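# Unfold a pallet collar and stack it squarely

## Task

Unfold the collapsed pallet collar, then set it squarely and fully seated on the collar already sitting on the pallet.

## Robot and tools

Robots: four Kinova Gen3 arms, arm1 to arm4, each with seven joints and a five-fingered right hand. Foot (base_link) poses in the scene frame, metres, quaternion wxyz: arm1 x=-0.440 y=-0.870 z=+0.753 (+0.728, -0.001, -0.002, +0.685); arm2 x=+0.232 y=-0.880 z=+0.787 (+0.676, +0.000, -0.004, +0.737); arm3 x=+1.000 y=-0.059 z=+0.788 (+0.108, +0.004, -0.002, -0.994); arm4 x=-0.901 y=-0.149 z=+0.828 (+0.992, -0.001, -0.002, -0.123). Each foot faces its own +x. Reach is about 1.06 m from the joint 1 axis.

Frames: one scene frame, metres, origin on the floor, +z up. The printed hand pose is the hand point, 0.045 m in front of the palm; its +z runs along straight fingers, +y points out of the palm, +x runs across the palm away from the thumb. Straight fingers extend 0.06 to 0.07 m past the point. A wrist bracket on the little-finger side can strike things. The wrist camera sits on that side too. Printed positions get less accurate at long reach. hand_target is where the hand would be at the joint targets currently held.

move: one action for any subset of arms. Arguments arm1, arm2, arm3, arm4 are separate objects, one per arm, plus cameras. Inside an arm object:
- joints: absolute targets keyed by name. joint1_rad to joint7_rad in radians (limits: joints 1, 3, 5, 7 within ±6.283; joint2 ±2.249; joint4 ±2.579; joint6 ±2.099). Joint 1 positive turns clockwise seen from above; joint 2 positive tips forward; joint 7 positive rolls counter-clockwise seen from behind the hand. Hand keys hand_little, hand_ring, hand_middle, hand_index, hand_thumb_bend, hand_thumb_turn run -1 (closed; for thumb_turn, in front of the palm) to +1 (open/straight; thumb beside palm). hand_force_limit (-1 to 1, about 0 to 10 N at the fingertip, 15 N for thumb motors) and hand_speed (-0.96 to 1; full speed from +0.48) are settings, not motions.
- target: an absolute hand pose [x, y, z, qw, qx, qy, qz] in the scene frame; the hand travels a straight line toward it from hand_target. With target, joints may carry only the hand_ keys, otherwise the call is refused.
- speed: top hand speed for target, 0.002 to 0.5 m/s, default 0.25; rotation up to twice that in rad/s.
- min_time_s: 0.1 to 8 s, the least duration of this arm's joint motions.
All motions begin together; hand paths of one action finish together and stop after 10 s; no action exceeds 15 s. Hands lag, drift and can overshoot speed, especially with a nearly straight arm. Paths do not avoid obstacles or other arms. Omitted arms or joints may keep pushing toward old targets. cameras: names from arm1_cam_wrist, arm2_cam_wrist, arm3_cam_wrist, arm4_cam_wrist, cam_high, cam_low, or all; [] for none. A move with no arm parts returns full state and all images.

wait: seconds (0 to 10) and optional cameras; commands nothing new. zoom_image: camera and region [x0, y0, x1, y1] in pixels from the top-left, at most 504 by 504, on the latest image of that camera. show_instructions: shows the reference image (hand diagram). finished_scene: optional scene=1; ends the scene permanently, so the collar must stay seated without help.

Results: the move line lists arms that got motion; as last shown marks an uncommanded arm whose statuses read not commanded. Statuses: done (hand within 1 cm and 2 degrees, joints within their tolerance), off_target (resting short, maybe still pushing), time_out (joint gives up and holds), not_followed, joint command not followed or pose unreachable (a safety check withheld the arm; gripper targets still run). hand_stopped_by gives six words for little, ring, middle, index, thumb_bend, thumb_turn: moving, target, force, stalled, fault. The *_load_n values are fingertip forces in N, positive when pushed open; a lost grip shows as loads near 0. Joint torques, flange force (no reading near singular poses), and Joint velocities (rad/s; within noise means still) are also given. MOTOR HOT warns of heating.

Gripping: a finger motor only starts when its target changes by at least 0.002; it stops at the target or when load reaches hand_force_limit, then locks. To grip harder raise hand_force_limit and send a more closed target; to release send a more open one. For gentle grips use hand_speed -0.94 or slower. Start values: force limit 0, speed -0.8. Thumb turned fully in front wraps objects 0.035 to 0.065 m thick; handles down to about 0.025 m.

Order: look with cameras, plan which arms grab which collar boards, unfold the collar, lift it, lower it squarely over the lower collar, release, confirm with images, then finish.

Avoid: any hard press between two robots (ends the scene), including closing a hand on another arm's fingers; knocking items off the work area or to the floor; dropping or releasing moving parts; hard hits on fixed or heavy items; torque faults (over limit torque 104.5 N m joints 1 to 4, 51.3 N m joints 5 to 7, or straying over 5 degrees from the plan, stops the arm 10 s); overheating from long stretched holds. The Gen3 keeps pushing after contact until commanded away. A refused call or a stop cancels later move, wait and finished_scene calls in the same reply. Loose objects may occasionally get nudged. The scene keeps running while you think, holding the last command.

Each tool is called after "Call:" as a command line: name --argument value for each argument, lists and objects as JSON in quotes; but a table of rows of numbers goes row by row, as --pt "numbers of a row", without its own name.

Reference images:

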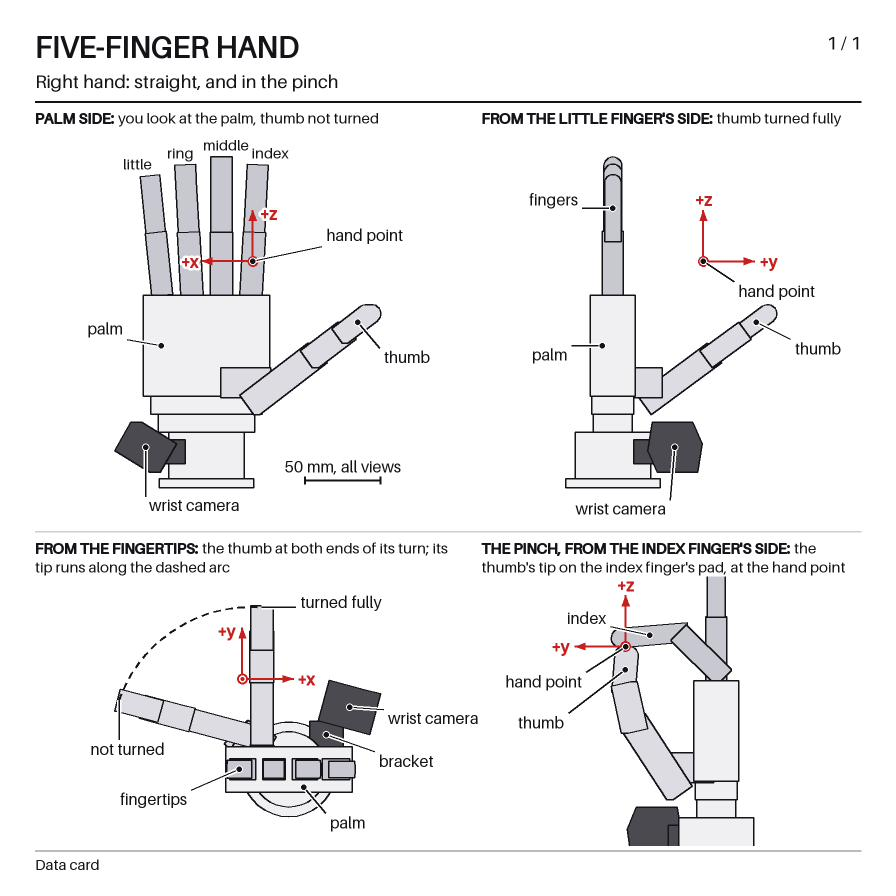

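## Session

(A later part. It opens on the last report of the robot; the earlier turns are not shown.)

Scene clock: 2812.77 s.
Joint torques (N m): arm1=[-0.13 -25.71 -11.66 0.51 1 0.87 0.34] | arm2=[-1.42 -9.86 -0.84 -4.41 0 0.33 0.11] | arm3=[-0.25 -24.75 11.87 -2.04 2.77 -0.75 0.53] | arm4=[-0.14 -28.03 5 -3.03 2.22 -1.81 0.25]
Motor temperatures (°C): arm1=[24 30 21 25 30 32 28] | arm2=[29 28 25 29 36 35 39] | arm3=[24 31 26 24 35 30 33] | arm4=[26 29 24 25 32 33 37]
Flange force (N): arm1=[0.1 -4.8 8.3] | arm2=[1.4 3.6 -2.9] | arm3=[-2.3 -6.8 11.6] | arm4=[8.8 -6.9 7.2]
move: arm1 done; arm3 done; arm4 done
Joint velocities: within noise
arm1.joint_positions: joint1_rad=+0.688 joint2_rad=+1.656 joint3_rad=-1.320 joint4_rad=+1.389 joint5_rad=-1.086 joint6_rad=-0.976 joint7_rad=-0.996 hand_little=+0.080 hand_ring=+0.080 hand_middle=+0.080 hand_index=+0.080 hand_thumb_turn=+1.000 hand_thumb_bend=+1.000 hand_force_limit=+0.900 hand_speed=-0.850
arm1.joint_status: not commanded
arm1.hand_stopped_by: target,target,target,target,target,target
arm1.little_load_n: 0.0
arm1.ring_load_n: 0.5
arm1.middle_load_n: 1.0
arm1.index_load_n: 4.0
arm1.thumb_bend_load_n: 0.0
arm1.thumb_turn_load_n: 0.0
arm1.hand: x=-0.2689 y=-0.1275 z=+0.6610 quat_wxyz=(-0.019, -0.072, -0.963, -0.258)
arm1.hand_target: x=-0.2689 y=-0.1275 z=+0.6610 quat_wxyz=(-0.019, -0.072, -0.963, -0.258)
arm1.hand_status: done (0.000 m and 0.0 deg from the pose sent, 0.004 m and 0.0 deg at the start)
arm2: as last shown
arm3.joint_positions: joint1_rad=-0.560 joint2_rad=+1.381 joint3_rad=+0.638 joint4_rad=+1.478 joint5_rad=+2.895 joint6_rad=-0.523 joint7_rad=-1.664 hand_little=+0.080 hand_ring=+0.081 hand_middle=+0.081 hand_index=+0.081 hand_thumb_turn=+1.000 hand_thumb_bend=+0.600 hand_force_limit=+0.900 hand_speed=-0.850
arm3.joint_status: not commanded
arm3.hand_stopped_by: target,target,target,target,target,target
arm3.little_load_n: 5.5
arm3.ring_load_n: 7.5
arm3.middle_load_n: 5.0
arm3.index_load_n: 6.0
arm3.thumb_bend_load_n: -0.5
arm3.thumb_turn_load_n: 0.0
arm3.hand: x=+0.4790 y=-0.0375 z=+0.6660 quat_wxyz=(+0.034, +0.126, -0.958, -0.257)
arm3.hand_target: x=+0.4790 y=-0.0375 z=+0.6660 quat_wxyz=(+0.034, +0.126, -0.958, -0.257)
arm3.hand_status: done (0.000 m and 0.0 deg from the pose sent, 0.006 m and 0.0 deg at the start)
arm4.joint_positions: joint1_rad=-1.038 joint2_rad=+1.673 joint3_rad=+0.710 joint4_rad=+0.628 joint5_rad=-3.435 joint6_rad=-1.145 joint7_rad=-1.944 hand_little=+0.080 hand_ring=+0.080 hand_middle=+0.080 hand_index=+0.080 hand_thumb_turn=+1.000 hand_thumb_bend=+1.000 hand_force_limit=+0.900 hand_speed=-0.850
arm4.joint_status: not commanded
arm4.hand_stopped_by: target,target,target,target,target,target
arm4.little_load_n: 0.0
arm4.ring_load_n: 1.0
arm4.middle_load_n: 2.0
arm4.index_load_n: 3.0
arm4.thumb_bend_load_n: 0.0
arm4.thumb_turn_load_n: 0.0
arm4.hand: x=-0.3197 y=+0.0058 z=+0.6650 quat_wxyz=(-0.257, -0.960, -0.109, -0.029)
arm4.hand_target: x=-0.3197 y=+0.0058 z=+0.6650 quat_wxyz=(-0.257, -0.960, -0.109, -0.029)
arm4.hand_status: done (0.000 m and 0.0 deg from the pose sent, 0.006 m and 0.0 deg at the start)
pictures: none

Call:
move --arm4 '{"target": [-0.3197, 0.0058, 0.669, 0.2571, 0.9597, 0.1093, 0.0293], "speed": 0.02}' --arm1 '{"target": [-0.2689, -0.1275, 0.665, 0.0193, 0.0718, 0.9632, 0.2581], "speed": 0.02}' --arm3 '{"target": [0.4790, -0.0375, 0.667, -0.0338, -0.1261, 0.9576, 0.2566], "speed": 0.02}'

Call:
move --arm4 '{"target": [-0.3197, 0.0058, 0.679, 0.2571, 0.9597, 0.1093, 0.0293], "speed": 0.02}' --arm1 '{"target": [-0.2689, -0.1275, 0.675, 0.0193, 0.0718, 0.9632, 0.2581], "speed": 0.02}' --arm3 '{"target": [0.4790, -0.0375, 0.677, -0.0338, -0.1261, 0.9576, 0.2566], "speed": 0.02}' --cameras '["all"]'

Scene clock: 2821.10 s.
Joint torques (N m): arm1=[-1.15 -34.69 -17.78 0.47 3.08 3.05 0.47] | arm2=[-1.51 -9.94 -0.86 -4.44 -0.08 0.31 0.12] | arm3=[-0.39 -22.97 9.91 -0.7 2.12 -1.62 0.33] | arm4=[-0.85 -35.55 8.7 -4.58 4.24 -2.65 0.24]
Motor temperatures (°C): arm1=[24 30 21 25 30 32 28] | arm2=[29 28 25 29 36 35 39] | arm3=[24 31 26 24 35 30 33] | arm4=[26 29 24 25 32 33 37]
Flange force (N): arm1=[-1.1 -12.7 19.6] | arm2=[1.6 3.7 -2.7] | arm3=[0.4 -4.4 10.0] | arm4=[8.2 -12.2 19.1]
move: arm1 done; arm3 done; arm4 done
Joint velocities: within noise
arm1.joint_positions: joint1_rad=+0.689 joint2_rad=+1.649 joint3_rad=-1.323 joint4_rad=+1.393 joint5_rad=-1.092 joint6_rad=-0.981 joint7_rad=-0.995 hand_little=+0.080 hand_ring=+0.080 hand_middle=+0.081 hand_index=+0.081 hand_thumb_turn=+1.000 hand_thumb_bend=+1.000 hand_force_limit=+0.900 hand_speed=-0.850
arm1.joint_status: not commanded
arm1.hand_stopped_by: target,target,target,target,target,target
arm1.little_load_n: 0.0
arm1.ring_load_n: 2.5
arm1.middle_load_n: 4.5
arm1.index_load_n: 8.0
arm1.thumb_bend_load_n: 0.0
arm1.thumb_turn_load_n: 0.0
arm1.hand: x=-0.2689 y=-0.1275 z=+0.6650 quat_wxyz=(-0.019, -0.072, -0.963, -0.258)
arm1.hand_target: x=-0.2689 y=-0.1275 z=+0.6650 quat_wxyz=(-0.019, -0.072, -0.963, -0.258)
arm1.hand_status: done (0.000 m and 0.0 deg from the pose sent, 0.004 m and 0.0 deg at the start)
arm2: as last shown
arm3.joint_positions: joint1_rad=-0.560 joint2_rad=+1.379 joint3_rad=+0.638 joint4_rad=+1.479 joint5_rad=+2.896 joint6_rad=-0.523 joint7_rad=-1.663 hand_little=+0.080 hand_ring=+0.081 hand_middle=+0.081 hand_index=+0.081 hand_thumb_turn=+1.000 hand_thumb_bend=+0.600 hand_force_limit=+0.900 hand_speed=-0.850
arm3.joint_status: not commanded
arm3.hand_stopped_by: target,target,target,target,target,target
arm3.little_load_n: 4.5
arm3.ring_load_n: 6.0
arm3.middle_load_n: 4.5
arm3.index_load_n: 5.5
arm3.thumb_bend_load_n: 0.0
arm3.thumb_turn_load_n: 0.0
arm3.hand: x=+0.4790 y=-0.0375 z=+0.6670 quat_wxyz=(+0.034, +0.126, -0.958, -0.257)
arm3.hand_target: x=+0.4790 y=-0.0375 z=+0.6670 quat_wxyz=(+0.034, +0.126, -0.958, -0.257)
arm3.hand_status: done (0.000 m and 0.0 deg from the pose sent, 0.001 m and 0.0 deg at the start)
arm4.joint_positions: joint1_rad=-1.040 joint2_rad=+1.664 joint3_rad=+0.710 joint4_rad=+0.639 joint5_rad=-3.435 joint6_rad=-1.144 joint7_rad=-1.940 hand_little=+0.080 hand_ring=+0.080 hand_middle=+0.081 hand_index=+0.081 hand_thumb_turn=+1.000 hand_thumb_bend=+1.000 hand_force_limit=+0.900 hand_speed=-0.850
arm4.joint_status: not commanded
arm4.hand_stopped_by: target,target,target,target,target,target
arm4.little_load_n: 1.5
arm4.ring_load_n: 3.5
arm4.middle_load_n: 5.0
arm4.index_load_n: 6.0
arm4.thumb_bend_load_n: 0.0
arm4.thumb_turn_load_n: 0.0
arm4.hand: x=-0.3197 y=+0.0058 z=+0.6690 quat_wxyz=(-0.257, -0.960, -0.109, -0.029)
arm4.hand_target: x=-0.3197 y=+0.0058 z=+0.6690 quat_wxyz=(-0.257, -0.960, -0.109, -0.029)
arm4.hand_status: done (0.000 m and 0.0 deg from the pose sent, 0.004 m and 0.0 deg at the start)
pictures: none

Scene clock: 2822.10 s.
Joint torques (N m): arm1=[-1.15 -34.77 -17.8 0.18 3.17 3.09 0.48] | arm2=[-1.59 -9.96 -0.83 -4.34 -0.02 0.26 0.08] | arm3=[-0.43 -23.1 10.03 -1.16 2.21 -1.41 0.38] | arm4=[-0.64 -35.53 9.08 -4.67 4.29 -2.49 0.23]
Motor temperatures (°C): arm1=[24 30 21 25 30 32 28] | arm2=[29 28 25 29 36 35 39] | arm3=[24 31 26 24 35 30 33] | arm4=[26 29 24 25 32 33 37]
Flange force (N): arm1=[-1.0 -12.8 19.4] | arm2=[2.0 3.9 -3.3] | arm3=[-0.2 -4.5 9.9] | arm4=[7.5 -12.1 18.7]
move: arm1 done; arm3 done; arm4 done
Joint velocities: within noise
arm1.joint_positions: joint1_rad=+0.692 joint2_rad=+1.633 joint3_rad=-1.331 joint4_rad=+1.402 joint5_rad=-1.107 joint6_rad=-0.991 joint7_rad=-0.992 hand_little=+0.080 hand_ring=+0.080 hand_middle=+0.081 hand_index=+0.081 hand_thumb_turn=+1.000 hand_thumb_bend=+1.000 hand_force_limit=+0.900 hand_speed=-0.850
arm1.joint_status: not commanded
arm1.hand_stopped_by: target,target,target,target,target,target
arm1.little_load_n: 0.0
arm1.ring_load_n: 2.5
arm1.middle_load_n: 4.5
arm1.index_load_n: 7.5
arm1.thumb_bend_load_n: 0.0
arm1.thumb_turn_load_n: 0.0
arm1.hand: x=-0.2689 y=-0.1275 z=+0.6750 quat_wxyz=(-0.019, -0.072, -0.963, -0.258)
arm1.hand_target: x=-0.2689 y=-0.1275 z=+0.6750 quat_wxyz=(-0.019, -0.072, -0.963, -0.258)
arm1.hand_status: done (0.000 m and 0.0 deg from the pose sent, 0.010 m and 0.0 deg at the start)
arm2: as last shown
arm3.joint_positions: joint1_rad=-0.563 joint2_rad=+1.358 joint3_rad=+0.643 joint4_rad=+1.491 joint5_rad=+2.900 joint6_rad=-0.531 joint7_rad=-1.657 hand_little=+0.080 hand_ring=+0.081 hand_middle=+0.081 hand_index=+0.081 hand_thumb_turn=+1.000 hand_thumb_bend=+0.600 hand_force_limit=+0.900 hand_speed=-0.850
arm3.joint_status: not commanded
arm3.hand_stopped_by: target,target,target,target,target,target
arm3.little_load_n: 4.5
arm3.ring_load_n: 6.5
arm3.middle_load_n: 4.5
arm3.index_load_n: 5.5
arm3.thumb_bend_load_n: 0.0
arm3.thumb_turn_load_n: 0.0
arm3.hand: x=+0.4790 y=-0.0375 z=+0.6770 quat_wxyz=(+0.034, +0.126, -0.958, -0.257)
arm3.hand_target: x=+0.4790 y=-0.0375 z=+0.6770 quat_wxyz=(+0.034, +0.126, -0.958, -0.257)
arm3.hand_status: done (0.000 m and 0.0 deg from the pose sent, 0.010 m and 0.0 deg at the start)
arm4.joint_positions: joint1_rad=-1.046 joint2_rad=+1.643 joint3_rad=+0.710 joint4_rad=+0.663 joint5_rad=-3.434 joint6_rad=-1.142 joint7_rad=-1.930 hand_little=+0.080 hand_ring=+0.080 hand_middle=+0.081 hand_index=+0.081 hand_thumb_turn=+1.000 hand_thumb_bend=+1.000 hand_force_limit=+0.900 hand_speed=-0.850
arm4.joint_status: not commanded
arm4.hand_stopped_by: target,target,target,target,target,target
arm4.little_load_n: 1.5
arm4.ring_load_n: 3.5
arm4.middle_load_n: 5.0
arm4.index_load_n: 6.0
arm4.thumb_bend_load_n: 0.0
arm4.thumb_turn_load_n: 0.0
arm4.hand: x=-0.3197 y=+0.0058 z=+0.6790 quat_wxyz=(-0.257, -0.960, -0.109, -0.029)
arm4.hand_target: x=-0.3197 y=+0.0058 z=+0.6790 quat_wxyz=(-0.257, -0.960, -0.109, -0.029)
arm4.hand_status: done (0.000 m and 0.0 deg from the pose sent, 0.010 m and 0.0 deg at the start)
pictures: arm1_cam_wrist, arm2_cam_wrist, arm3_cam_wrist, arm4_cam_wrist, cam_high, cam_low

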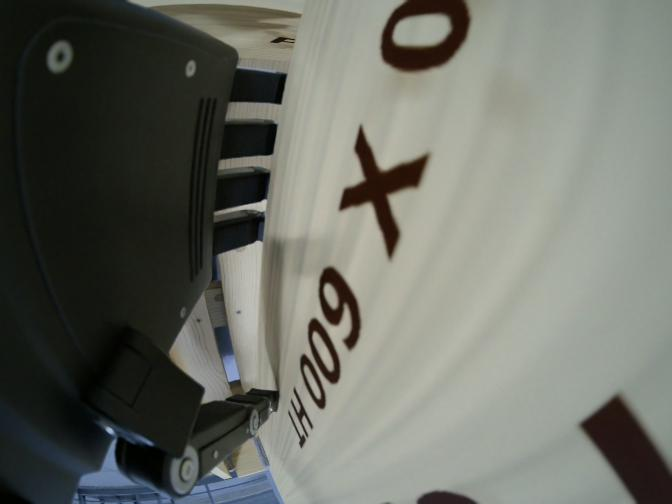

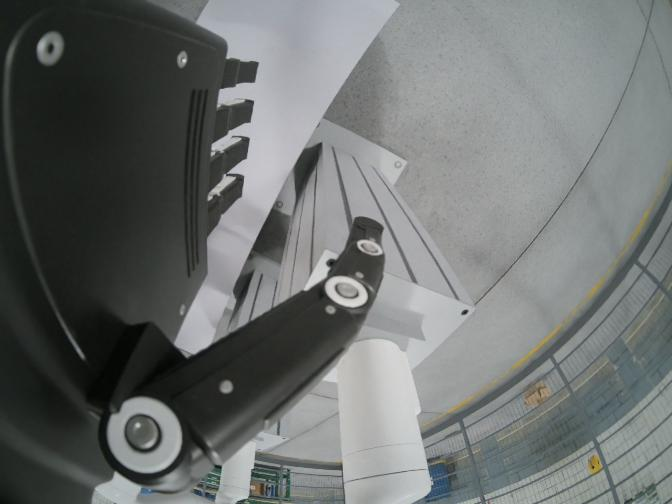

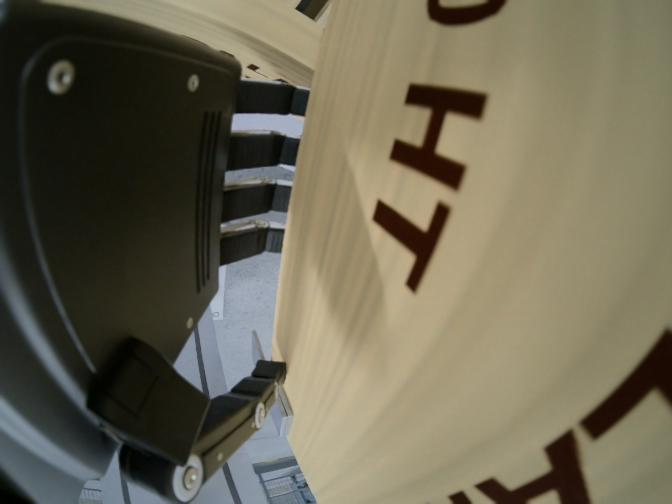

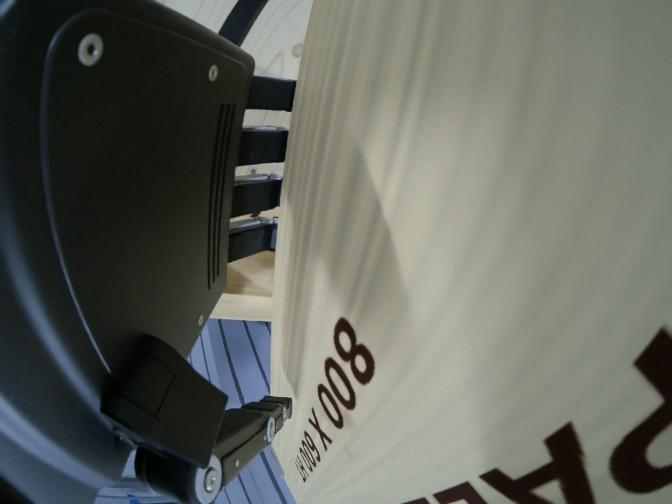

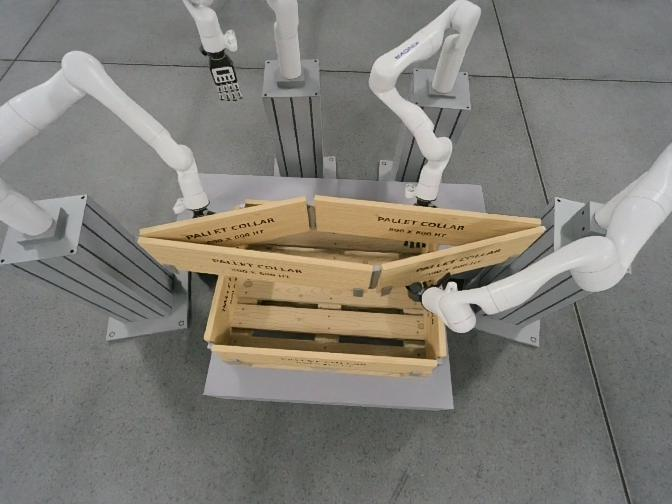

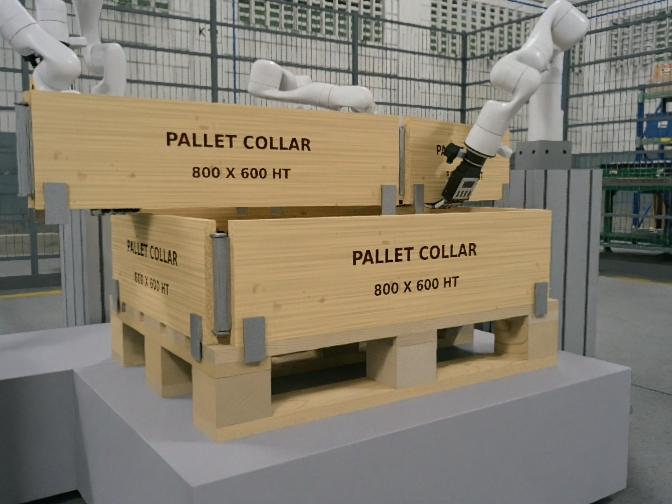

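Call:
move --arm4 '{"target": [-0.3197, 0.0058, 0.714, 0.2571, 0.9597, 0.1093, 0.0293], "speed": 0.04}' --arm1 '{"target": [-0.2689, -0.1275, 0.710, 0.0193, 0.0718, 0.9632, 0.2581], "speed": 0.04}' --arm3 '{"target": [0.4790, -0.0375, 0.712, -0.0338, -0.1261, 0.9576, 0.2566], "speed": 0.04}'

Call:
move --arm4 '{"target": [-0.3244, 0.0133, 0.714, 0.2527, 0.9430, 0.2091, 0.0560], "speed": 0.04}' --arm1 '{"target": [-0.2465, -0.1842, 0.710, 0.0167, 0.0623, 0.9639, 0.2583], "speed": 0.04}' --arm3 '{"target": [0.4698, -0.0076, 0.712, -0.0604, -0.2255, 0.9392, 0.2517], "speed": 0.04}' --cameras '["arm1_cam_wrist", "arm3_cam_wrist", "arm4_cam_wrist", "cam_high", "cam_low"]'

Scene clock: 2891.00 s.
Joint torques (N m): arm1=[-0.98 -34.7 -18.01 -0.62 3.17 3.01 0.53] | arm2=[-1.47 -9.87 -0.87 -4.43 -0.07 0.25 0.08] | arm3=[-0.45 -23.39 10.55 -2.73 2.55 -0.76 0.48] | arm4=[-0.38 -35.73 10.07 -5.32 4.65 -2.03 0.34]
Motor temperatures (°C): arm1=[24 31 22 25 30 32 28] | arm2=[29 28 25 29 36 35 39] | arm3=[24 32 27 24 35 30 33] | arm4=[26 31 24 24 33 32 37]
Flange force (N): arm1=[-0.7 -13.0 19.6] | arm2=[1.6 3.7 -3.1] | arm3=[-2.1 -5.1 9.9] | arm4=[5.3 -12.0 18.3]
move: arm1 done; arm3 done; arm4 done
Joint velocities: within noise
arm1.joint_positions: joint1_rad=+0.699 joint2_rad=+1.577 joint3_rad=-1.361 joint4_rad=+1.427 joint5_rad=-1.162 joint6_rad=-1.028 joint7_rad=-0.978 hand_little=+0.080 hand_ring=+0.080 hand_middle=+0.081 hand_index=+0.081 hand_thumb_turn=+1.000 hand_thumb_bend=+1.000 hand_force_limit=+0.900 hand_speed=-0.850
arm1.joint_status: not commanded
arm1.hand_stopped_by: target,target,target,target,target,target
arm1.little_load_n: 0.0
arm1.ring_load_n: 2.5
arm1.middle_load_n: 5.0
arm1.index_load_n: 7.5
arm1.thumb_bend_load_n: 0.0
arm1.thumb_turn_load_n: 0.0
arm1.hand: x=-0.2689 y=-0.1275 z=+0.7100 quat_wxyz=(-0.019, -0.072, -0.963, -0.258)
arm1.hand_target: x=-0.2689 y=-0.1275 z=+0.7100 quat_wxyz=(-0.019, -0.072, -0.963, -0.258)
arm1.hand_status: done (0.000 m and 0.0 deg from the pose sent, 0.035 m and 0.0 deg at the start)
arm2: as last shown
arm3.joint_positions: joint1_rad=-0.573 joint2_rad=+1.287 joint3_rad=+0.661 joint4_rad=+1.525 joint5_rad=+2.916 joint6_rad=-0.562 joint7_rad=-1.636 hand_little=+0.080 hand_ring=+0.081 hand_middle=+0.081 hand_index=+0.081 hand_thumb_turn=+1.000 hand_thumb_bend=+0.600 hand_force_limit=+0.900 hand_speed=-0.850
arm3.joint_status: not commanded
arm3.hand_stopped_by: target,target,target,target,target,target
arm3.little_load_n: 4.5
arm3.ring_load_n: 6.5
arm3.middle_load_n: 4.5
arm3.index_load_n: 5.5
arm3.thumb_bend_load_n: -0.5
arm3.thumb_turn_load_n: 0.0
arm3.hand: x=+0.4790 y=-0.0375 z=+0.7120 quat_wxyz=(+0.034, +0.126, -0.958, -0.257)
arm3.hand_target: x=+0.4790 y=-0.0375 z=+0.7120 quat_wxyz=(+0.034, +0.126, -0.958, -0.257)
arm3.hand_status: done (0.000 m and 0.0 deg from the pose sent, 0.035 m and 0.0 deg at the start)
arm4.joint_positions: joint1_rad=-1.064 joint2_rad=+1.571 joint3_rad=+0.713 joint4_rad=+0.734 joint5_rad=-3.427 joint6_rad=-1.145 joint7_rad=-1.899 hand_little=+0.080 hand_ring=+0.080 hand_middle=+0.081 hand_index=+0.081 hand_thumb_turn=+1.000 hand_thumb_bend=+1.000 hand_force_limit=+0.900 hand_speed=-0.850
arm4.joint_status: not commanded
arm4.hand_stopped_by: target,target,target,target,target,target
arm4.little_load_n: 1.5
arm4.ring_load_n: 3.0
arm4.middle_load_n: 5.5
arm4.index_load_n: 6.5
arm4.thumb_bend_load_n: 0.0
arm4.thumb_turn_load_n: 0.0
arm4.hand: x=-0.3197 y=+0.0058 z=+0.7140 quat_wxyz=(-0.257, -0.960, -0.109, -0.029)
arm4.hand_target: x=-0.3197 y=+0.0058 z=+0.7140 quat_wxyz=(-0.257, -0.960, -0.109, -0.029)
arm4.hand_status: done (0.000 m and 0.0 deg from the pose sent, 0.035 m and 0.0 deg at the start)
pictures: none

Scene clock: 2894.13 s.
Joint torques (N m): arm1=[-3.96 -29.24 -18.8 2.75 2.09 3.68 0.72] | arm2=[-1.46 -9.81 -0.85 -4.4 -0.04 0.27 0.11] | arm3=[0.37 -21.33 10.18 -0.53 1.29 -1.03 0.39] | arm4=[-0.86 -35.14 12.42 -6.17 4.52 -0.37 0.58]
Motor temperatures (°C): arm1=[24 31 22 25 30 32 28] | arm2=[29 28 25 29 36 35 39] | arm3=[24 32 27 24 35 30 33] | arm4=[26 31 24 24 33 32 37]
Flange force (N): arm1=[-5.3 -10.0 21.0] | arm2=[1.4 3.7 -3.2] | arm3=[1.4 -5.2 9.4] | arm4=[1.4 -11.0 19.3]
move: arm1 done; arm3 done; arm4 done
Joint velocities: within noise
arm1.joint_positions: joint1_rad=+0.842 joint2_rad=+1.565 joint3_rad=-1.345 joint4_rad=+1.625 joint5_rad=-1.115 joint6_rad=-1.028 joint7_rad=-1.025 hand_little=+0.080 hand_ring=+0.080 hand_middle=+0.081 hand_index=+0.081 hand_thumb_turn=+1.000 hand_thumb_bend=+1.000 hand_force_limit=+0.900 hand_speed=-0.850
arm1.joint_status: not commanded
arm1.hand_stopped_by: target,target,target,target,target,target
arm1.little_load_n: 0.0
arm1.ring_load_n: 2.5
arm1.middle_load_n: 5.0
arm1.index_load_n: 7.0
arm1.thumb_bend_load_n: 0.0
arm1.thumb_turn_load_n: 0.0
arm1.hand: x=-0.2465 y=-0.1842 z=+0.7100 quat_wxyz=(-0.017, -0.062, -0.964, -0.258)
arm1.hand_target: x=-0.2465 y=-0.1842 z=+0.7100 quat_wxyz=(-0.017, -0.062, -0.964, -0.258)
arm1.hand_status: done (0.000 m and 0.0 deg from the pose sent, 0.061 m and 1.1 deg at the start)
arm2: as last shown
arm2.little_load_n: -0.5
arm3.joint_positions: joint1_rad=-0.534 joint2_rad=+1.234 joint3_rad=+0.611 joint4_rad=+1.701 joint5_rad=+2.998 joint6_rad=-0.297 joint7_rad=-1.480 hand_little=+0.080 hand_ring=+0.081 hand_middle=+0.081 hand_index=+0.081 hand_thumb_turn=+1.000 hand_thumb_bend=+0.600 hand_force_limit=+0.900 hand_speed=-0.850
arm3.joint_status: not commanded
arm3.hand_stopped_by: target,target,target,target,target,target
arm3.little_load_n: 4.5
arm3.ring_load_n: 6.5
arm3.middle_load_n: 4.5
arm3.index_load_n: 6.0
arm3.thumb_bend_load_n: 0.0
arm3.thumb_turn_load_n: 0.0
arm3.hand: x=+0.4698 y=-0.0076 z=+0.7120 quat_wxyz=(+0.060, +0.226, -0.939, -0.252)
arm3.hand_target: x=+0.4698 y=-0.0076 z=+0.7120 quat_wxyz=(+0.060, +0.225, -0.939, -0.252)
arm3.hand_status: done (0.000 m and 0.0 deg from the pose sent, 0.031 m and 12.0 deg at the start)
arm4.joint_positions: joint1_rad=-1.168 joint2_rad=+1.492 joint3_rad=+0.679 joint4_rad=+1.003 joint5_rad=-3.389 joint6_rad=-0.895 joint7_rad=-1.744 hand_little=+0.080 hand_ring=+0.080 hand_middle=+0.081 hand_index=+0.081 hand_thumb_turn=+1.000 hand_thumb_bend=+1.000 hand_force_limit=+0.900 hand_speed=-0.850
arm4.joint_status: not commanded
arm4.hand_stopped_by: target,target,target,target,target,target
arm4.little_load_n: 1.5
arm4.ring_load_n: 3.5
arm4.middle_load_n: 5.5
arm4.index_load_n: 6.5
arm4.thumb_bend_load_n: 0.0
arm4.thumb_turn_load_n: 0.0
arm4.hand: x=-0.3244 y=+0.0133 z=+0.7140 quat_wxyz=(-0.253, -0.943, -0.209, -0.056)
arm4.hand_target: x=-0.3244 y=+0.0133 z=+0.7140 quat_wxyz=(-0.253, -0.943, -0.209, -0.056)
arm4.hand_status: done (0.000 m and 0.0 deg from the pose sent, 0.009 m and 12.0 deg at the start)

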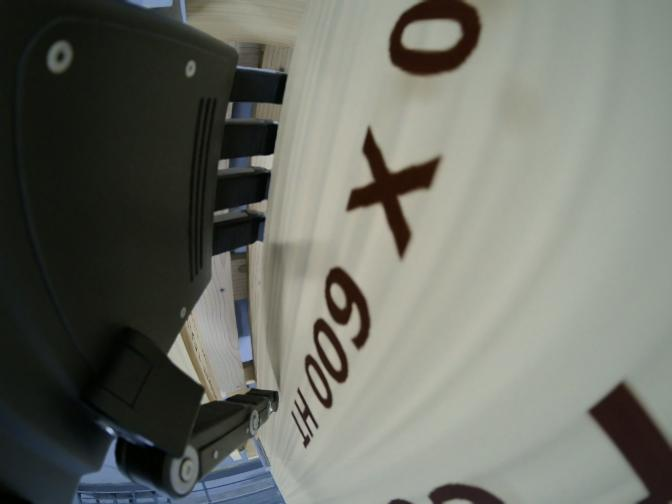

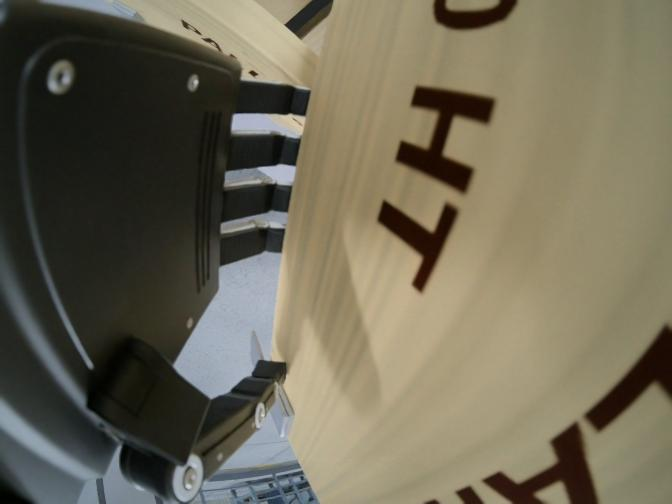

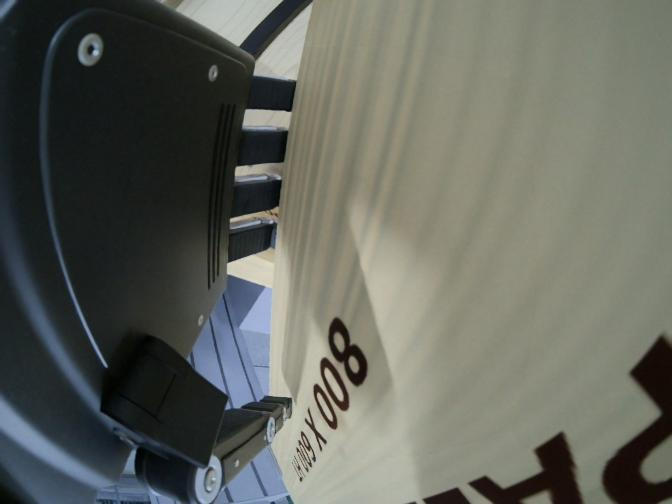

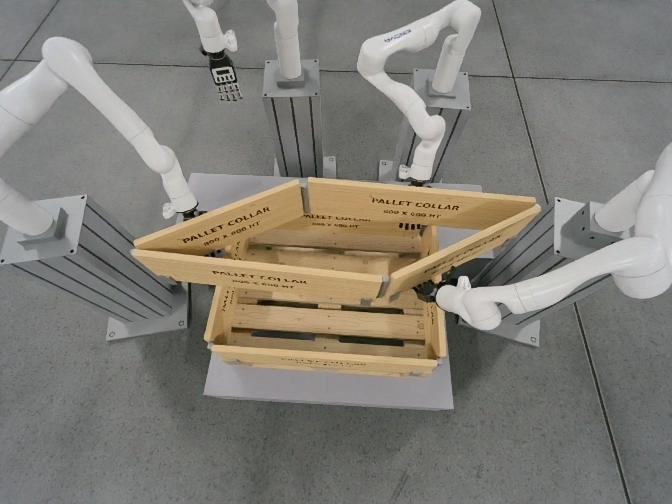

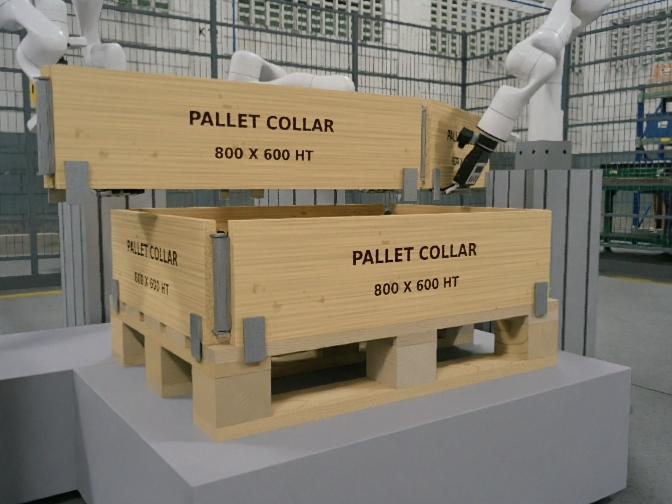

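Call:
move --arm4 '{"target": [-0.3322, 0.0199, 0.714, 0.2454, 0.9160, 0.3065, 0.0821], "speed": 0.04}' --arm1 '{"target": [-0.2126, -0.2350, 0.710, 0.0142, 0.0531, 0.9644, 0.2584], "speed": 0.04}' --arm3 '{"target": [0.4560, 0.0197, 0.712, -0.0864, -0.3224, 0.9105, 0.2439], "speed": 0.04}'

Call:
move --arm4 '{"target": [-0.3425, 0.0248, 0.714, 0.2355, 0.8790, 0.4006, 0.1073], "speed": 0.04}' --arm1 '{"target": [-0.1691, -0.2776, 0.710, 0.0117, 0.0438, 0.9649, 0.2585], "speed": 0.04}' --arm3 '{"target": [0.4382, 0.0434, 0.712, -0.1114, -0.4158, 0.8718, 0.2336], "speed": 0.04}' --cameras '["arm1_cam_wrist", "arm3_cam_wrist", "arm4_cam_wrist", "cam_high", "cam_low"]'

Scene clock: 2913.40 s.
Joint torques (N m): arm1=[-3.79 -25.75 -18.21 4.41 1.29 3.69 0.7] | arm2=[-1.48 -9.9 -0.84 -4.35 -0.08 0.27 0.11] | arm3=[1.13 -20.83 10.37 -0.35 0.18 -0.39 0.53] | arm4=[-1.44 -34.19 13.34 -6.93 3.8 1.05 0.66]
Motor temperatures (°C): arm1=[24 31 22 25 30 32 28] | arm2=[29 28 25 29 36 35 39] | arm3=[24 32 27 24 35 29 33] | arm4=[26 32 24 24 33 32 37]
Flange force (N): arm1=[-6.0 -7.5 22.7] | arm2=[1.8 3.5 -3.0] | arm3=[2.3 -5.8 8.6] | arm4=[-1.6 -10.6 19.6]
move: arm1 done; arm3 done; arm4 done
Joint velocities: within noise
arm1.joint_positions: joint1_rad=+0.993 joint2_rad=+1.553 joint3_rad=-1.328 joint4_rad=+1.760 joint5_rad=-1.099 joint6_rad=-0.998 joint7_rad=-0.999 hand_little=+0.080 hand_ring=+0.080 hand_middle=+0.081 hand_index=+0.081 hand_thumb_turn=+1.000 hand_thumb_bend=+1.000 hand_force_limit=+0.900 hand_speed=-0.850
arm1.joint_status: not commanded
arm1.hand_stopped_by: target,target,target,target,target,target
arm1.little_load_n: 0.5
arm1.ring_load_n: 3.0
arm1.middle_load_n: 4.5
arm1.index_load_n: 7.0
arm1.thumb_bend_load_n: 0.0
arm1.thumb_turn_load_n: 0.0
arm1.hand: x=-0.2126 y=-0.2350 z=+0.7100 quat_wxyz=(-0.014, -0.053, -0.964, -0.258)
arm1.hand_target: x=-0.2126 y=-0.2350 z=+0.7100 quat_wxyz=(-0.014, -0.053, -0.964, -0.258)
arm1.hand_status: done (0.000 m and 0.0 deg from the pose sent, 0.061 m and 1.1 deg at the start)
arm2.joint_positions: joint1_rad=+1.034 joint2_rad=+0.345 joint3_rad=-0.428 joint4_rad=+2.170 joint5_rad=+0.225 joint6_rad=+0.676 joint7_rad=+0.652 hand_little=+1.000 hand_ring=+1.000 hand_middle=+1.000 hand_index=+1.000 hand_thumb_turn=-1.000 hand_thumb_bend=+0.300 hand_force_limit=+0.200 hand_speed=+0.000
arm2.joint_status: not commanded
arm2.hand_stopped_by: target,target,fault,target,target,target
arm2.little_load_n: 0.0
arm2.ring_load_n: 0.5
arm2.middle_load_n: 0.0
arm2.index_load_n: 0.0
arm2.thumb_bend_load_n: 0.0
arm2.thumb_turn_load_n: 0.0
arm2.hand: x=+0.4200 y=-0.7000 z=+0.9000 quat_wxyz=(+0.000, +0.990, +0.144, +0.000)
arm2.hand_target: x=+0.4200 y=-0.7000 z=+0.9000 quat_wxyz=(+0.000, +0.990, +0.144, +0.000)
arm2.hand_status: not commanded
arm3.joint_positions: joint1_rad=-0.453 joint2_rad=+1.196 joint3_rad=+0.563 joint4_rad=+1.839 joint5_rad=+3.111 joint6_rad=-0.043 joint7_rad=-1.336 hand_little=+0.080 hand_ring=+0.081 hand_middle=+0.081 hand_index=+0.081 hand_thumb_turn=+1.000 hand_thumb_bend=+0.600 hand_force_limit=+0.900 hand_speed=-0.850
arm3.joint_status: not commanded
arm3.hand_stopped_by: target,target,target,target,target,target
arm3.little_load_n: 4.0
arm3.ring_load_n: 6.0
arm3.middle_load_n: 4.5
arm3.index_load_n: 6.0
arm3.thumb_bend_load_n: 0.0
arm3.thumb_turn_load_n: 0.0
arm3.hand: x=+0.4560 y=+0.0196 z=+0.7120 quat_wxyz=(+0.086, +0.322, -0.911, -0.244)
arm3.hand_target: x=+0.4560 y=+0.0197 z=+0.7120 quat_wxyz=(+0.086, +0.322, -0.911, -0.244)
arm3.hand_status: done (0.000 m and 0.0 deg from the pose sent, 0.031 m and 12.0 deg at the start)
arm4.joint_positions: joint1_rad=-1.246 joint2_rad=+1.420 joint3_rad=+0.637 joint4_rad=+1.240 joint5_rad=-3.343 joint6_rad=-0.649 joint7_rad=-1.607 hand_little=+0.080 hand_ring=+0.080 hand_middle=+0.081 hand_index=+0.081 hand_thumb_turn=+1.000 hand_thumb_bend=+1.000 hand_force_limit=+0.900 hand_speed=-0.850
arm4.joint_status: not commanded
arm4.hand_stopped_by: target,target,target,target,target,target
arm4.little_load_n: 1.5
arm4.ring_load_n: 3.5
arm4.middle_load_n: 5.5
arm4.index_load_n: 6.5
arm4.thumb_bend_load_n: 0.0
arm4.thumb_turn_load_n: 0.0
arm4.hand: x=-0.3322 y=+0.0199 z=+0.7140 quat_wxyz=(-0.245, -0.916, -0.307, -0.082)
arm4.hand_target: x=-0.3322 y=+0.0199 z=+0.7140 quat_wxyz=(-0.245, -0.916, -0.307, -0.082)
arm4.hand_status: done (0.000 m and 0.0 deg from the pose sent, 0.010 m and 12.0 deg at the start)
pictures: none

Scene clock: 2916.53 s.
Joint torques (N m): arm1=[-2.39 -24.22 -17.25 4.88 0.69 3.31 0.63] | arm2=[-1.47 -9.86 -0.8 -4.37 -0.05 0.24 0.16] | arm3=[1.77 -21.03 10.38 -0.62 -0.87 0.11 0.63] | arm4=[-2.22 -32.76 12.85 -6.97 2.54 1.97 0.69]
Motor temperatures (°C): arm1=[24 31 22 25 30 32 28] | arm2=[29 28 25 29 36 35 39] | arm3=[24 32 27 24 35 29 33] | arm4=[26 32 24 24 33 32 37]
Flange force (N): arm1=[-5.5 -5.5 24.4] | arm2=[1.5 3.5 -3.2] | arm3=[3.5 -5.8 8.3] | arm4=[-3.1 -10.0 19.7]
move: arm1 done; arm3 done; arm4 done
Joint velocities: within noise
arm1.joint_positions: joint1_rad=+1.144 joint2_rad=+1.537 joint3_rad=-1.305 joint4_rad=+1.824 joint5_rad=-1.126 joint6_rad=-0.934 joint7_rad=-0.895 hand_little=+0.080 hand_ring=+0.080 hand_middle=+0.081 hand_index=+0.081 hand_thumb_turn=+1.000 hand_thumb_bend=+1.000 hand_force_limit=+0.900 hand_speed=-0.850
arm1.joint_status: not commanded
arm1.hand_stopped_by: target,target,target,target,target,target
arm1.little_load_n: 0.5
arm1.ring_load_n: 3.5
arm1.middle_load_n: 5.0
arm1.index_load_n: 7.0
arm1.thumb_bend_load_n: 0.0
arm1.thumb_turn_load_n: 0.0
arm1.hand: x=-0.1691 y=-0.2776 z=+0.7100 quat_wxyz=(-0.012, -0.044, -0.965, -0.259)
arm1.hand_target: x=-0.1691 y=-0.2776 z=+0.7100 quat_wxyz=(-0.012, -0.044, -0.965, -0.259)
arm1.hand_status: done (0.000 m and 0.0 deg from the pose sent, 0.061 m and 1.1 deg at the start)
arm2: as last shown
arm2.ring_load_n: 0.0
arm3.joint_positions: joint1_rad=-0.342 joint2_rad=+1.175 joint3_rad=+0.530 joint4_rad=+1.932 joint5_rad=+3.258 joint6_rad=+0.184 joint7_rad=-1.201 hand_little=+0.080 hand_ring=+0.081 hand_middle=+0.081 hand_index=+0.081 hand_thumb_turn=+1.000 hand_thumb_bend=+0.600 hand_force_limit=+0.900 hand_speed=-0.850
arm3.joint_status: not commanded
arm3.hand_stopped_by: target,target,target,target,target,target
arm3.little_load_n: 4.0
arm3.ring_load_n: 6.5
arm3.middle_load_n: 4.5
arm3.index_load_n: 6.0
arm3.thumb_bend_load_n: -0.5
arm3.thumb_turn_load_n: 0.0
arm3.hand: x=+0.4382 y=+0.0434 z=+0.7120 quat_wxyz=(+0.111, +0.416, -0.872, -0.234)
arm3.hand_target: x=+0.4382 y=+0.0434 z=+0.7120 quat_wxyz=(+0.111, +0.416, -0.872, -0.234)
arm3.hand_status: done (0.000 m and 0.0 deg from the pose sent, 0.030 m and 12.0 deg at the start)
arm4.joint_positions: joint1_rad=-1.297 joint2_rad=+1.358 joint3_rad=+0.589 joint4_rad=+1.458 joint5_rad=-3.285 joint6_rad=-0.399 joint7_rad=-1.485 hand_little=+0.080 hand_ring=+0.080 hand_middle=+0.081 hand_index=+0.081 hand_thumb_turn=+1.000 hand_thumb_bend=+1.000 hand_force_limit=+0.900 hand_speed=-0.850
arm4.joint_status: not commanded
arm4.hand_stopped_by: target,target,target,target,target,target
arm4.little_load_n: 1.5
arm4.ring_load_n: 3.5
arm4.middle_load_n: 5.5
arm4.index_load_n: 6.5
arm4.thumb_bend_load_n: 0.0
arm4.thumb_turn_load_n: 0.0
arm4.hand: x=-0.3425 y=+0.0248 z=+0.7140 quat_wxyz=(-0.235, -0.879, -0.401, -0.107)
arm4.hand_target: x=-0.3425 y=+0.0248 z=+0.7140 quat_wxyz=(-0.235, -0.879, -0.401, -0.107)
arm4.hand_status: done (0.000 m and 0.0 deg from the pose sent, 0.011 m and 12.0 deg at the start)

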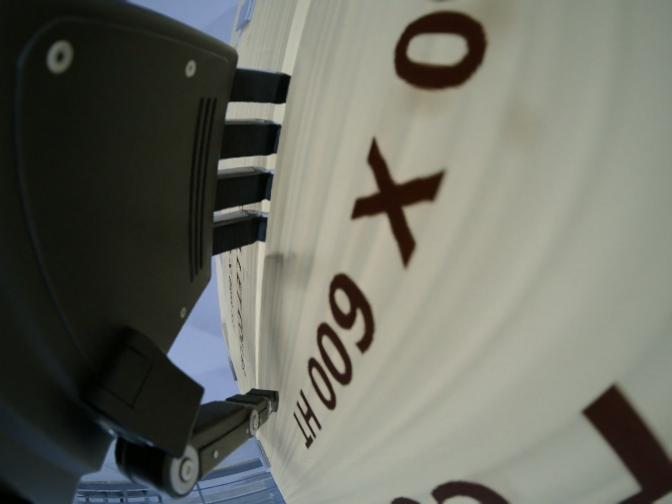

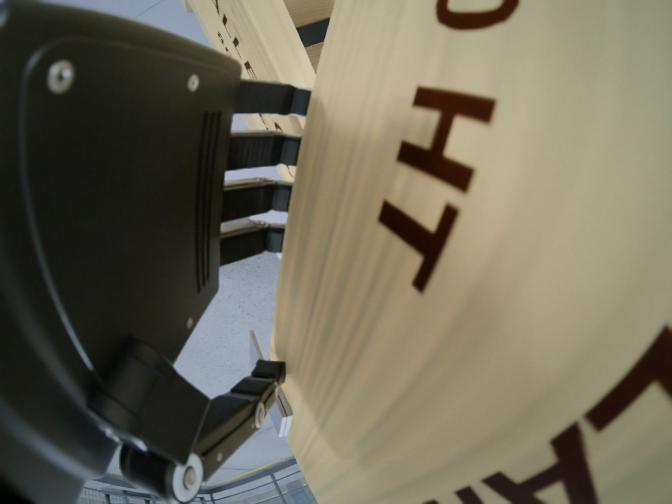

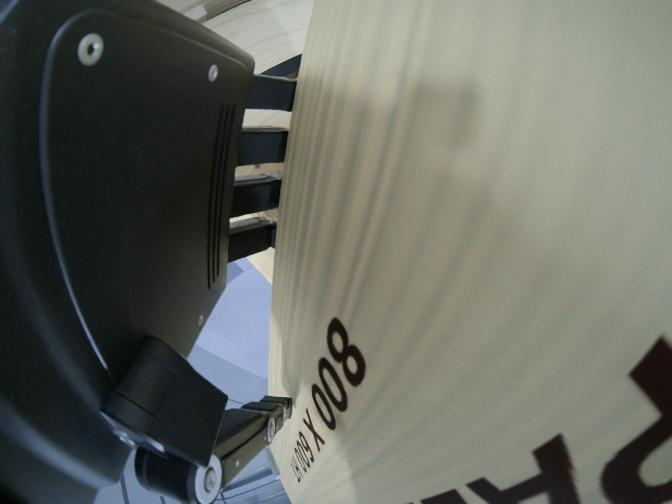

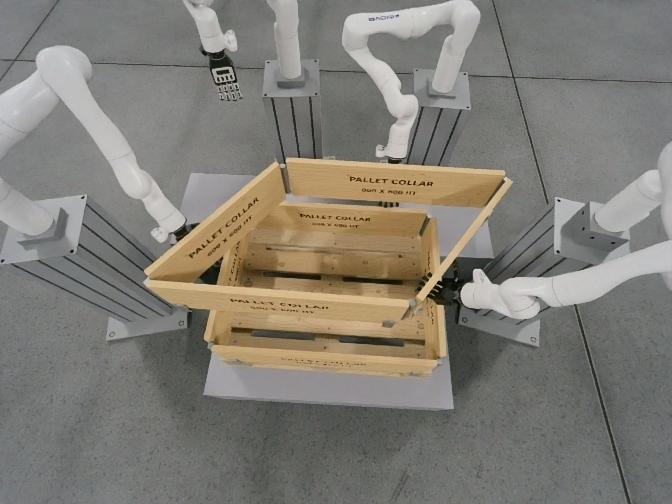

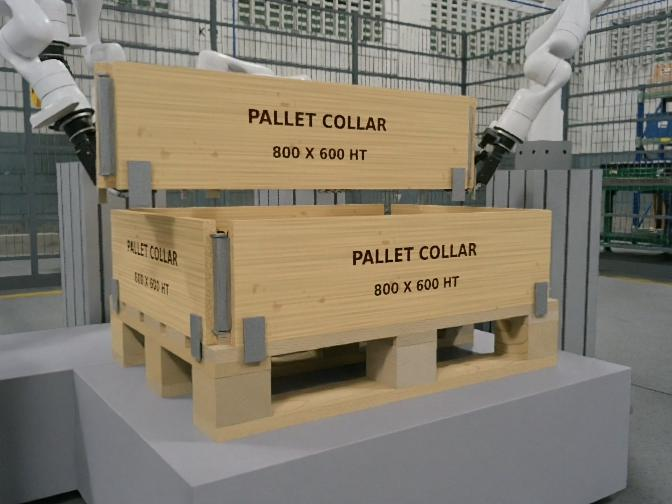

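Call:
move --arm4 '{"target": [-0.3549, 0.0274, 0.714, 0.2230, 0.8322, 0.4902, 0.1313], "speed": 0.04}' --arm1 '{"target": [-0.1175, -0.3102, 0.710, 0.0093, 0.0346, 0.9653, 0.2586], "speed": 0.04}' --arm3 '{"target": [0.4173, 0.0628, 0.712, -0.1352, -0.5047, 0.8235, 0.2207], "speed": 0.04}'

Call:
move --arm4 '{"target": [-0.3692, 0.0275, 0.714, 0.2081, 0.7765, 0.5745, 0.1539], "speed": 0.04}' --arm1 '{"target": [-0.0603, -0.3313, 0.710, 0.0068, 0.0253, 0.9656, 0.2587], "speed": 0.04}' --arm3 '{"target": [0.3942, 0.0778, 0.712, -0.1576, -0.5880, 0.7663, 0.2053], "speed": 0.04}' --cameras '["arm1_cam_wrist", "arm3_cam_wrist", "arm4_cam_wrist", "cam_high", "cam_low"]'

Scene clock: 2935.13 s.
Joint torques (N m): arm1=[-0.33 -24.39 -16.24 3.94 0.28 2.82 0.61] | arm2=[-1.49 -9.94 -0.82 -4.42 -0.02 0.23 0.09] | arm3=[2.24 -22.13 10.03 -1.63 -1.66 0.69 0.68] | arm4=[-2.78 -31.28 11.42 -6.14 1.22 2.44 0.67]
Motor temperatures (°C): arm1=[24 31 22 25 30 32 28] | arm2=[29 27 25 29 36 35 39] | arm3=[24 32 27 24 35 29 33] | arm4=[26 32 24 24 33 32 37]
Flange force (N): arm1=[-3.2 -4.0 25.0] | arm2=[1.7 3.7 -3.2] | arm3=[4.4 -5.4 8.3] | arm4=[-3.8 -9.5 20.2]
move: arm1 done; arm3 done; arm4 done
Joint velocities: within noise
arm1.joint_positions: joint1_rad=+1.279 joint2_rad=+1.515 joint3_rad=-1.279 joint4_rad=+1.811 joint5_rad=-1.212 joint6_rad=-0.844 joint7_rad=-0.712 hand_little=+0.080 hand_ring=+0.080 hand_middle=+0.081 hand_index=+0.081 hand_thumb_turn=+1.000 hand_thumb_bend=+1.000 hand_force_limit=+0.900 hand_speed=-0.850
arm1.joint_status: not commanded
arm1.hand_stopped_by: target,target,target,target,target,target
arm1.little_load_n: 0.5
arm1.ring_load_n: 3.5
arm1.middle_load_n: 5.0
arm1.index_load_n: 7.0
arm1.thumb_bend_load_n: 0.0
arm1.thumb_turn_load_n: -0.5
arm1.hand: x=-0.1175 y=-0.3102 z=+0.7100 quat_wxyz=(-0.009, -0.035, -0.965, -0.259)
arm1.hand_target: x=-0.1175 y=-0.3102 z=+0.7100 quat_wxyz=(-0.009, -0.035, -0.965, -0.259)
arm1.hand_status: done (0.000 m and 0.0 deg from the pose sent, 0.061 m and 1.1 deg at the start)
arm2: as last shown
arm2.little_load_n: 0.5
arm2.thumb_turn_load_n: -0.5
arm3.joint_positions: joint1_rad=-0.210 joint2_rad=+1.165 joint3_rad=+0.512 joint4_rad=+1.974 joint5_rad=+3.434 joint6_rad=+0.369 joint7_rad=-1.071 hand_little=+0.080 hand_ring=+0.081 hand_middle=+0.081 hand_index=+0.081 hand_thumb_turn=+1.000 hand_thumb_bend=+0.600 hand_force_limit=+0.900 hand_speed=-0.850
arm3.joint_status: not commanded
arm3.hand_stopped_by: target,target,target,target,target,target
arm3.little_load_n: 4.5
arm3.ring_load_n: 6.5
arm3.middle_load_n: 5.0
arm3.index_load_n: 6.0
arm3.thumb_bend_load_n: -1.0
arm3.thumb_turn_load_n: 0.0
arm3.hand: x=+0.4173 y=+0.0628 z=+0.7120 quat_wxyz=(+0.135, +0.505, -0.824, -0.221)
arm3.hand_target: x=+0.4173 y=+0.0628 z=+0.7120 quat_wxyz=(+0.135, +0.505, -0.824, -0.221)
arm3.hand_status: done (0.000 m and 0.0 deg from the pose sent, 0.029 m and 12.0 deg at the start)
arm4.joint_positions: joint1_rad=-1.323 joint2_rad=+1.309 joint3_rad=+0.545 joint4_rad=+1.660 joint5_rad=-3.209 joint6_rad=-0.143 joint7_rad=-1.380 hand_little=+0.080 hand_ring=+0.080 hand_middle=+0.081 hand_index=+0.081 hand_thumb_turn=+1.000 hand_thumb_bend=+1.000 hand_force_limit=+0.900 hand_speed=-0.850
arm4.joint_status: not commanded
arm4.hand_stopped_by: target,target,target,target,target,target
arm4.little_load_n: 1.5
arm4.ring_load_n: 3.5
arm4.middle_load_n: 5.5
arm4.index_load_n: 6.5
arm4.thumb_bend_load_n: 0.0
arm4.thumb_turn_load_n: 0.0
arm4.hand: x=-0.3549 y=+0.0274 z=+0.7140 quat_wxyz=(-0.223, -0.832, -0.490, -0.131)
arm4.hand_target: x=-0.3549 y=+0.0274 z=+0.7140 quat_wxyz=(-0.223, -0.832, -0.490, -0.131)
arm4.hand_status: done (0.000 m and 0.0 deg from the pose sent, 0.013 m and 12.0 deg at the start)
pictures: none

Scene clock: 2938.27 s.
Joint torques (N m): arm1=[1.85 -25.75 -15.5 2.26 -0.13 2.34 0.45] | arm2=[-1.46 -9.95 -0.86 -4.38 -0.08 0.24 0.16] | arm3=[2.67 -23.72 9.34 -2.98 -2 1.17 0.73] | arm4=[-3.41 -29.77 9.73 -4.89 -0.05 2.89 0.71]
Motor temperatures (°C): arm1=[24 31 22 25 30 32 28] | arm2=[29 27 25 29 36 35 39] | arm3=[24 32 27 24 35 29 33] | arm4=[26 32 24 24 33 32 37]
Flange force (N): arm1=[-1.3 -2.3 25.4] | arm2=[1.7 3.3 -2.8] | arm3=[5.2 -4.7 8.7] | arm4=[-4.9 -8.7 20.7]
move: arm1 done; arm3 done; arm4 done
Joint velocities: within noise
arm1.joint_positions: joint1_rad=+1.377 joint2_rad=+1.501 joint3_rad=-1.260 joint4_rad=+1.722 joint5_rad=-1.371 joint6_rad=-0.765 joint7_rad=-0.447 hand_little=+0.080 hand_ring=+0.080 hand_middle=+0.081 hand_index=+0.081 hand_thumb_turn=+1.000 hand_thumb_bend=+1.000 hand_force_limit=+0.900 hand_speed=-0.850
arm1.joint_status: not commanded
arm1.hand_stopped_by: target,target,target,target,target,target
arm1.little_load_n: 1.0
arm1.ring_load_n: 4.0
arm1.middle_load_n: 5.0
arm1.index_load_n: 6.5
arm1.thumb_bend_load_n: 0.0
arm1.thumb_turn_load_n: 0.0
arm1.hand: x=-0.0603 y=-0.3313 z=+0.7100 quat_wxyz=(-0.007, -0.025, -0.966, -0.259)
arm1.hand_target: x=-0.0603 y=-0.3313 z=+0.7100 quat_wxyz=(-0.007, -0.025, -0.966, -0.259)
arm1.hand_status: done (0.000 m and 0.0 deg from the pose sent, 0.061 m and 1.1 deg at the start)
arm2: as last shown
arm2.little_load_n: 0.0
arm2.ring_load_n: -0.5
arm2.thumb_turn_load_n: 0.0
arm3.joint_positions: joint1_rad=-0.064 joint2_rad=+1.160 joint3_rad=+0.496 joint4_rad=+1.959 joint5_rad=+3.641 joint6_rad=+0.496 joint7_rad=-0.952 hand_little=+0.080 hand_ring=+0.081 hand_middle=+0.081 hand_index=+0.081 hand_thumb_turn=+1.000 hand_thumb_bend=+0.600 hand_force_limit=+0.900 hand_speed=-0.850
arm3.joint_status: not commanded
arm3.hand_stopped_by: target,target,target,target,target,target
arm3.little_load_n: 5.0
arm3.ring_load_n: 7.0
arm3.middle_load_n: 5.0
arm3.index_load_n: 6.0
arm3.thumb_bend_load_n: -1.0
arm3.thumb_turn_load_n: 0.0
arm3.hand: x=+0.3942 y=+0.0778 z=+0.7120 quat_wxyz=(+0.158, +0.588, -0.766, -0.205)
arm3.hand_target: x=+0.3942 y=+0.0778 z=+0.7120 quat_wxyz=(+0.158, +0.588, -0.766, -0.205)
arm3.hand_status: done (0.000 m and 0.0 deg from the pose sent, 0.028 m and 12.0 deg at the start)
arm4.joint_positions: joint1_rad=-1.330 joint2_rad=+1.282 joint3_rad=+0.518 joint4_rad=+1.847 joint5_rad=-3.118 joint6_rad=+0.120 joint7_rad=-1.287 hand_little=+0.080 hand_ring=+0.080 hand_middle=+0.081 hand_index=+0.081 hand_thumb_turn=+1.000 hand_thumb_bend=+1.000 hand_force_limit=+0.900 hand_speed=-0.850
arm4.joint_status: not commanded
arm4.hand_stopped_by: target,target,target,target,target,target
arm4.little_load_n: 1.5
arm4.ring_load_n: 3.5
arm4.middle_load_n: 5.5
arm4.index_load_n: 6.5
arm4.thumb_bend_load_n: 0.0
arm4.thumb_turn_load_n: 0.0
arm4.hand: x=-0.3692 y=+0.0275 z=+0.7140 quat_wxyz=(-0.208, -0.777, -0.574, -0.154)
arm4.hand_target: x=-0.3692 y=+0.0275 z=+0.7140 quat_wxyz=(-0.208, -0.777, -0.574, -0.154)
arm4.hand_status: done (0.000 m and 0.0 deg from the pose sent, 0.014 m and 12.0 deg at the start)

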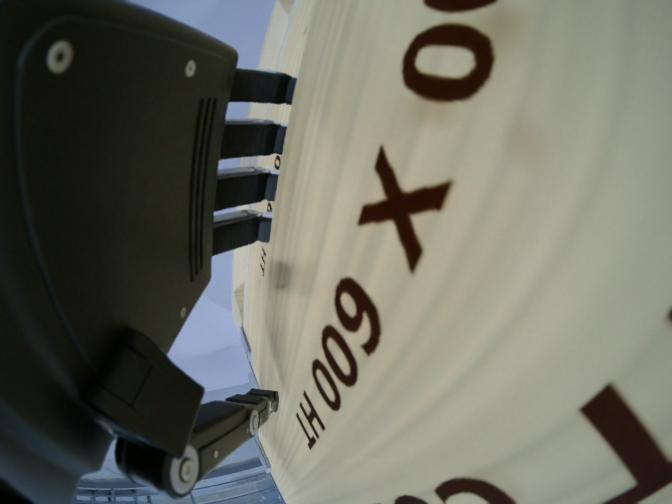

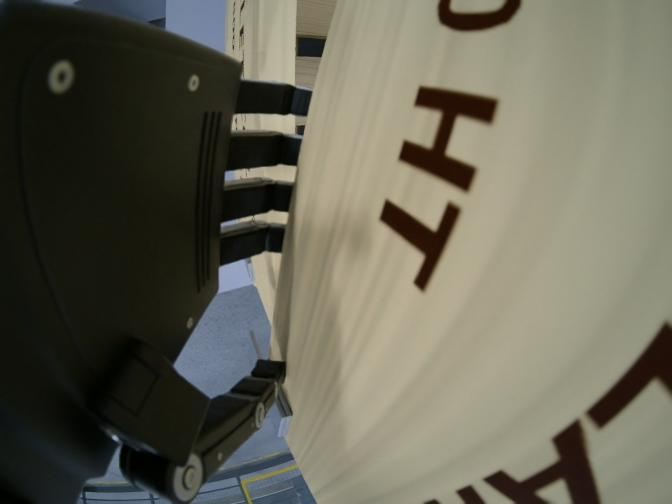

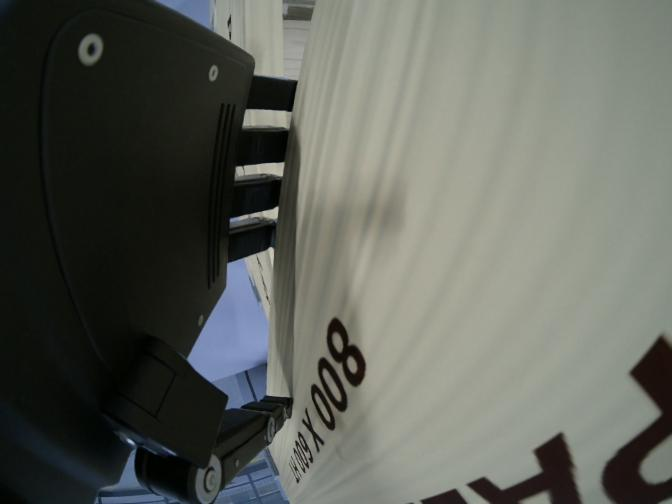

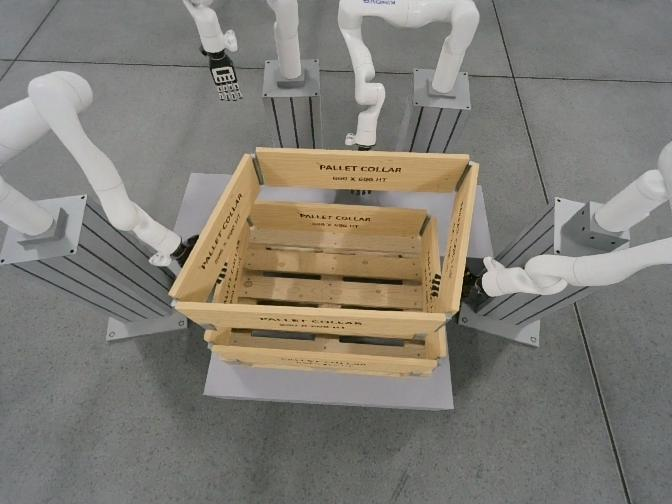

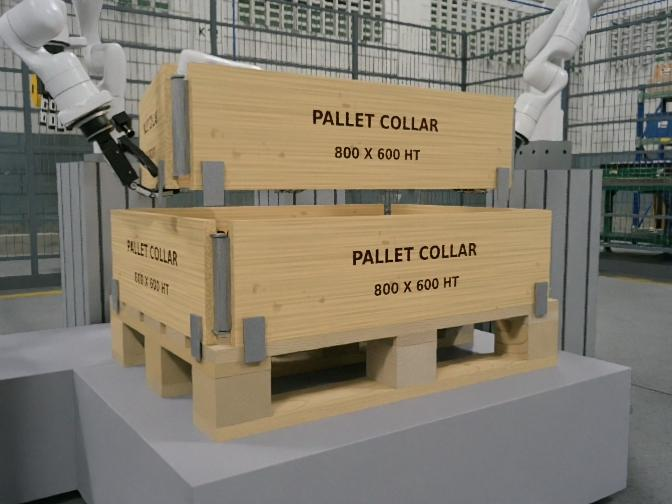

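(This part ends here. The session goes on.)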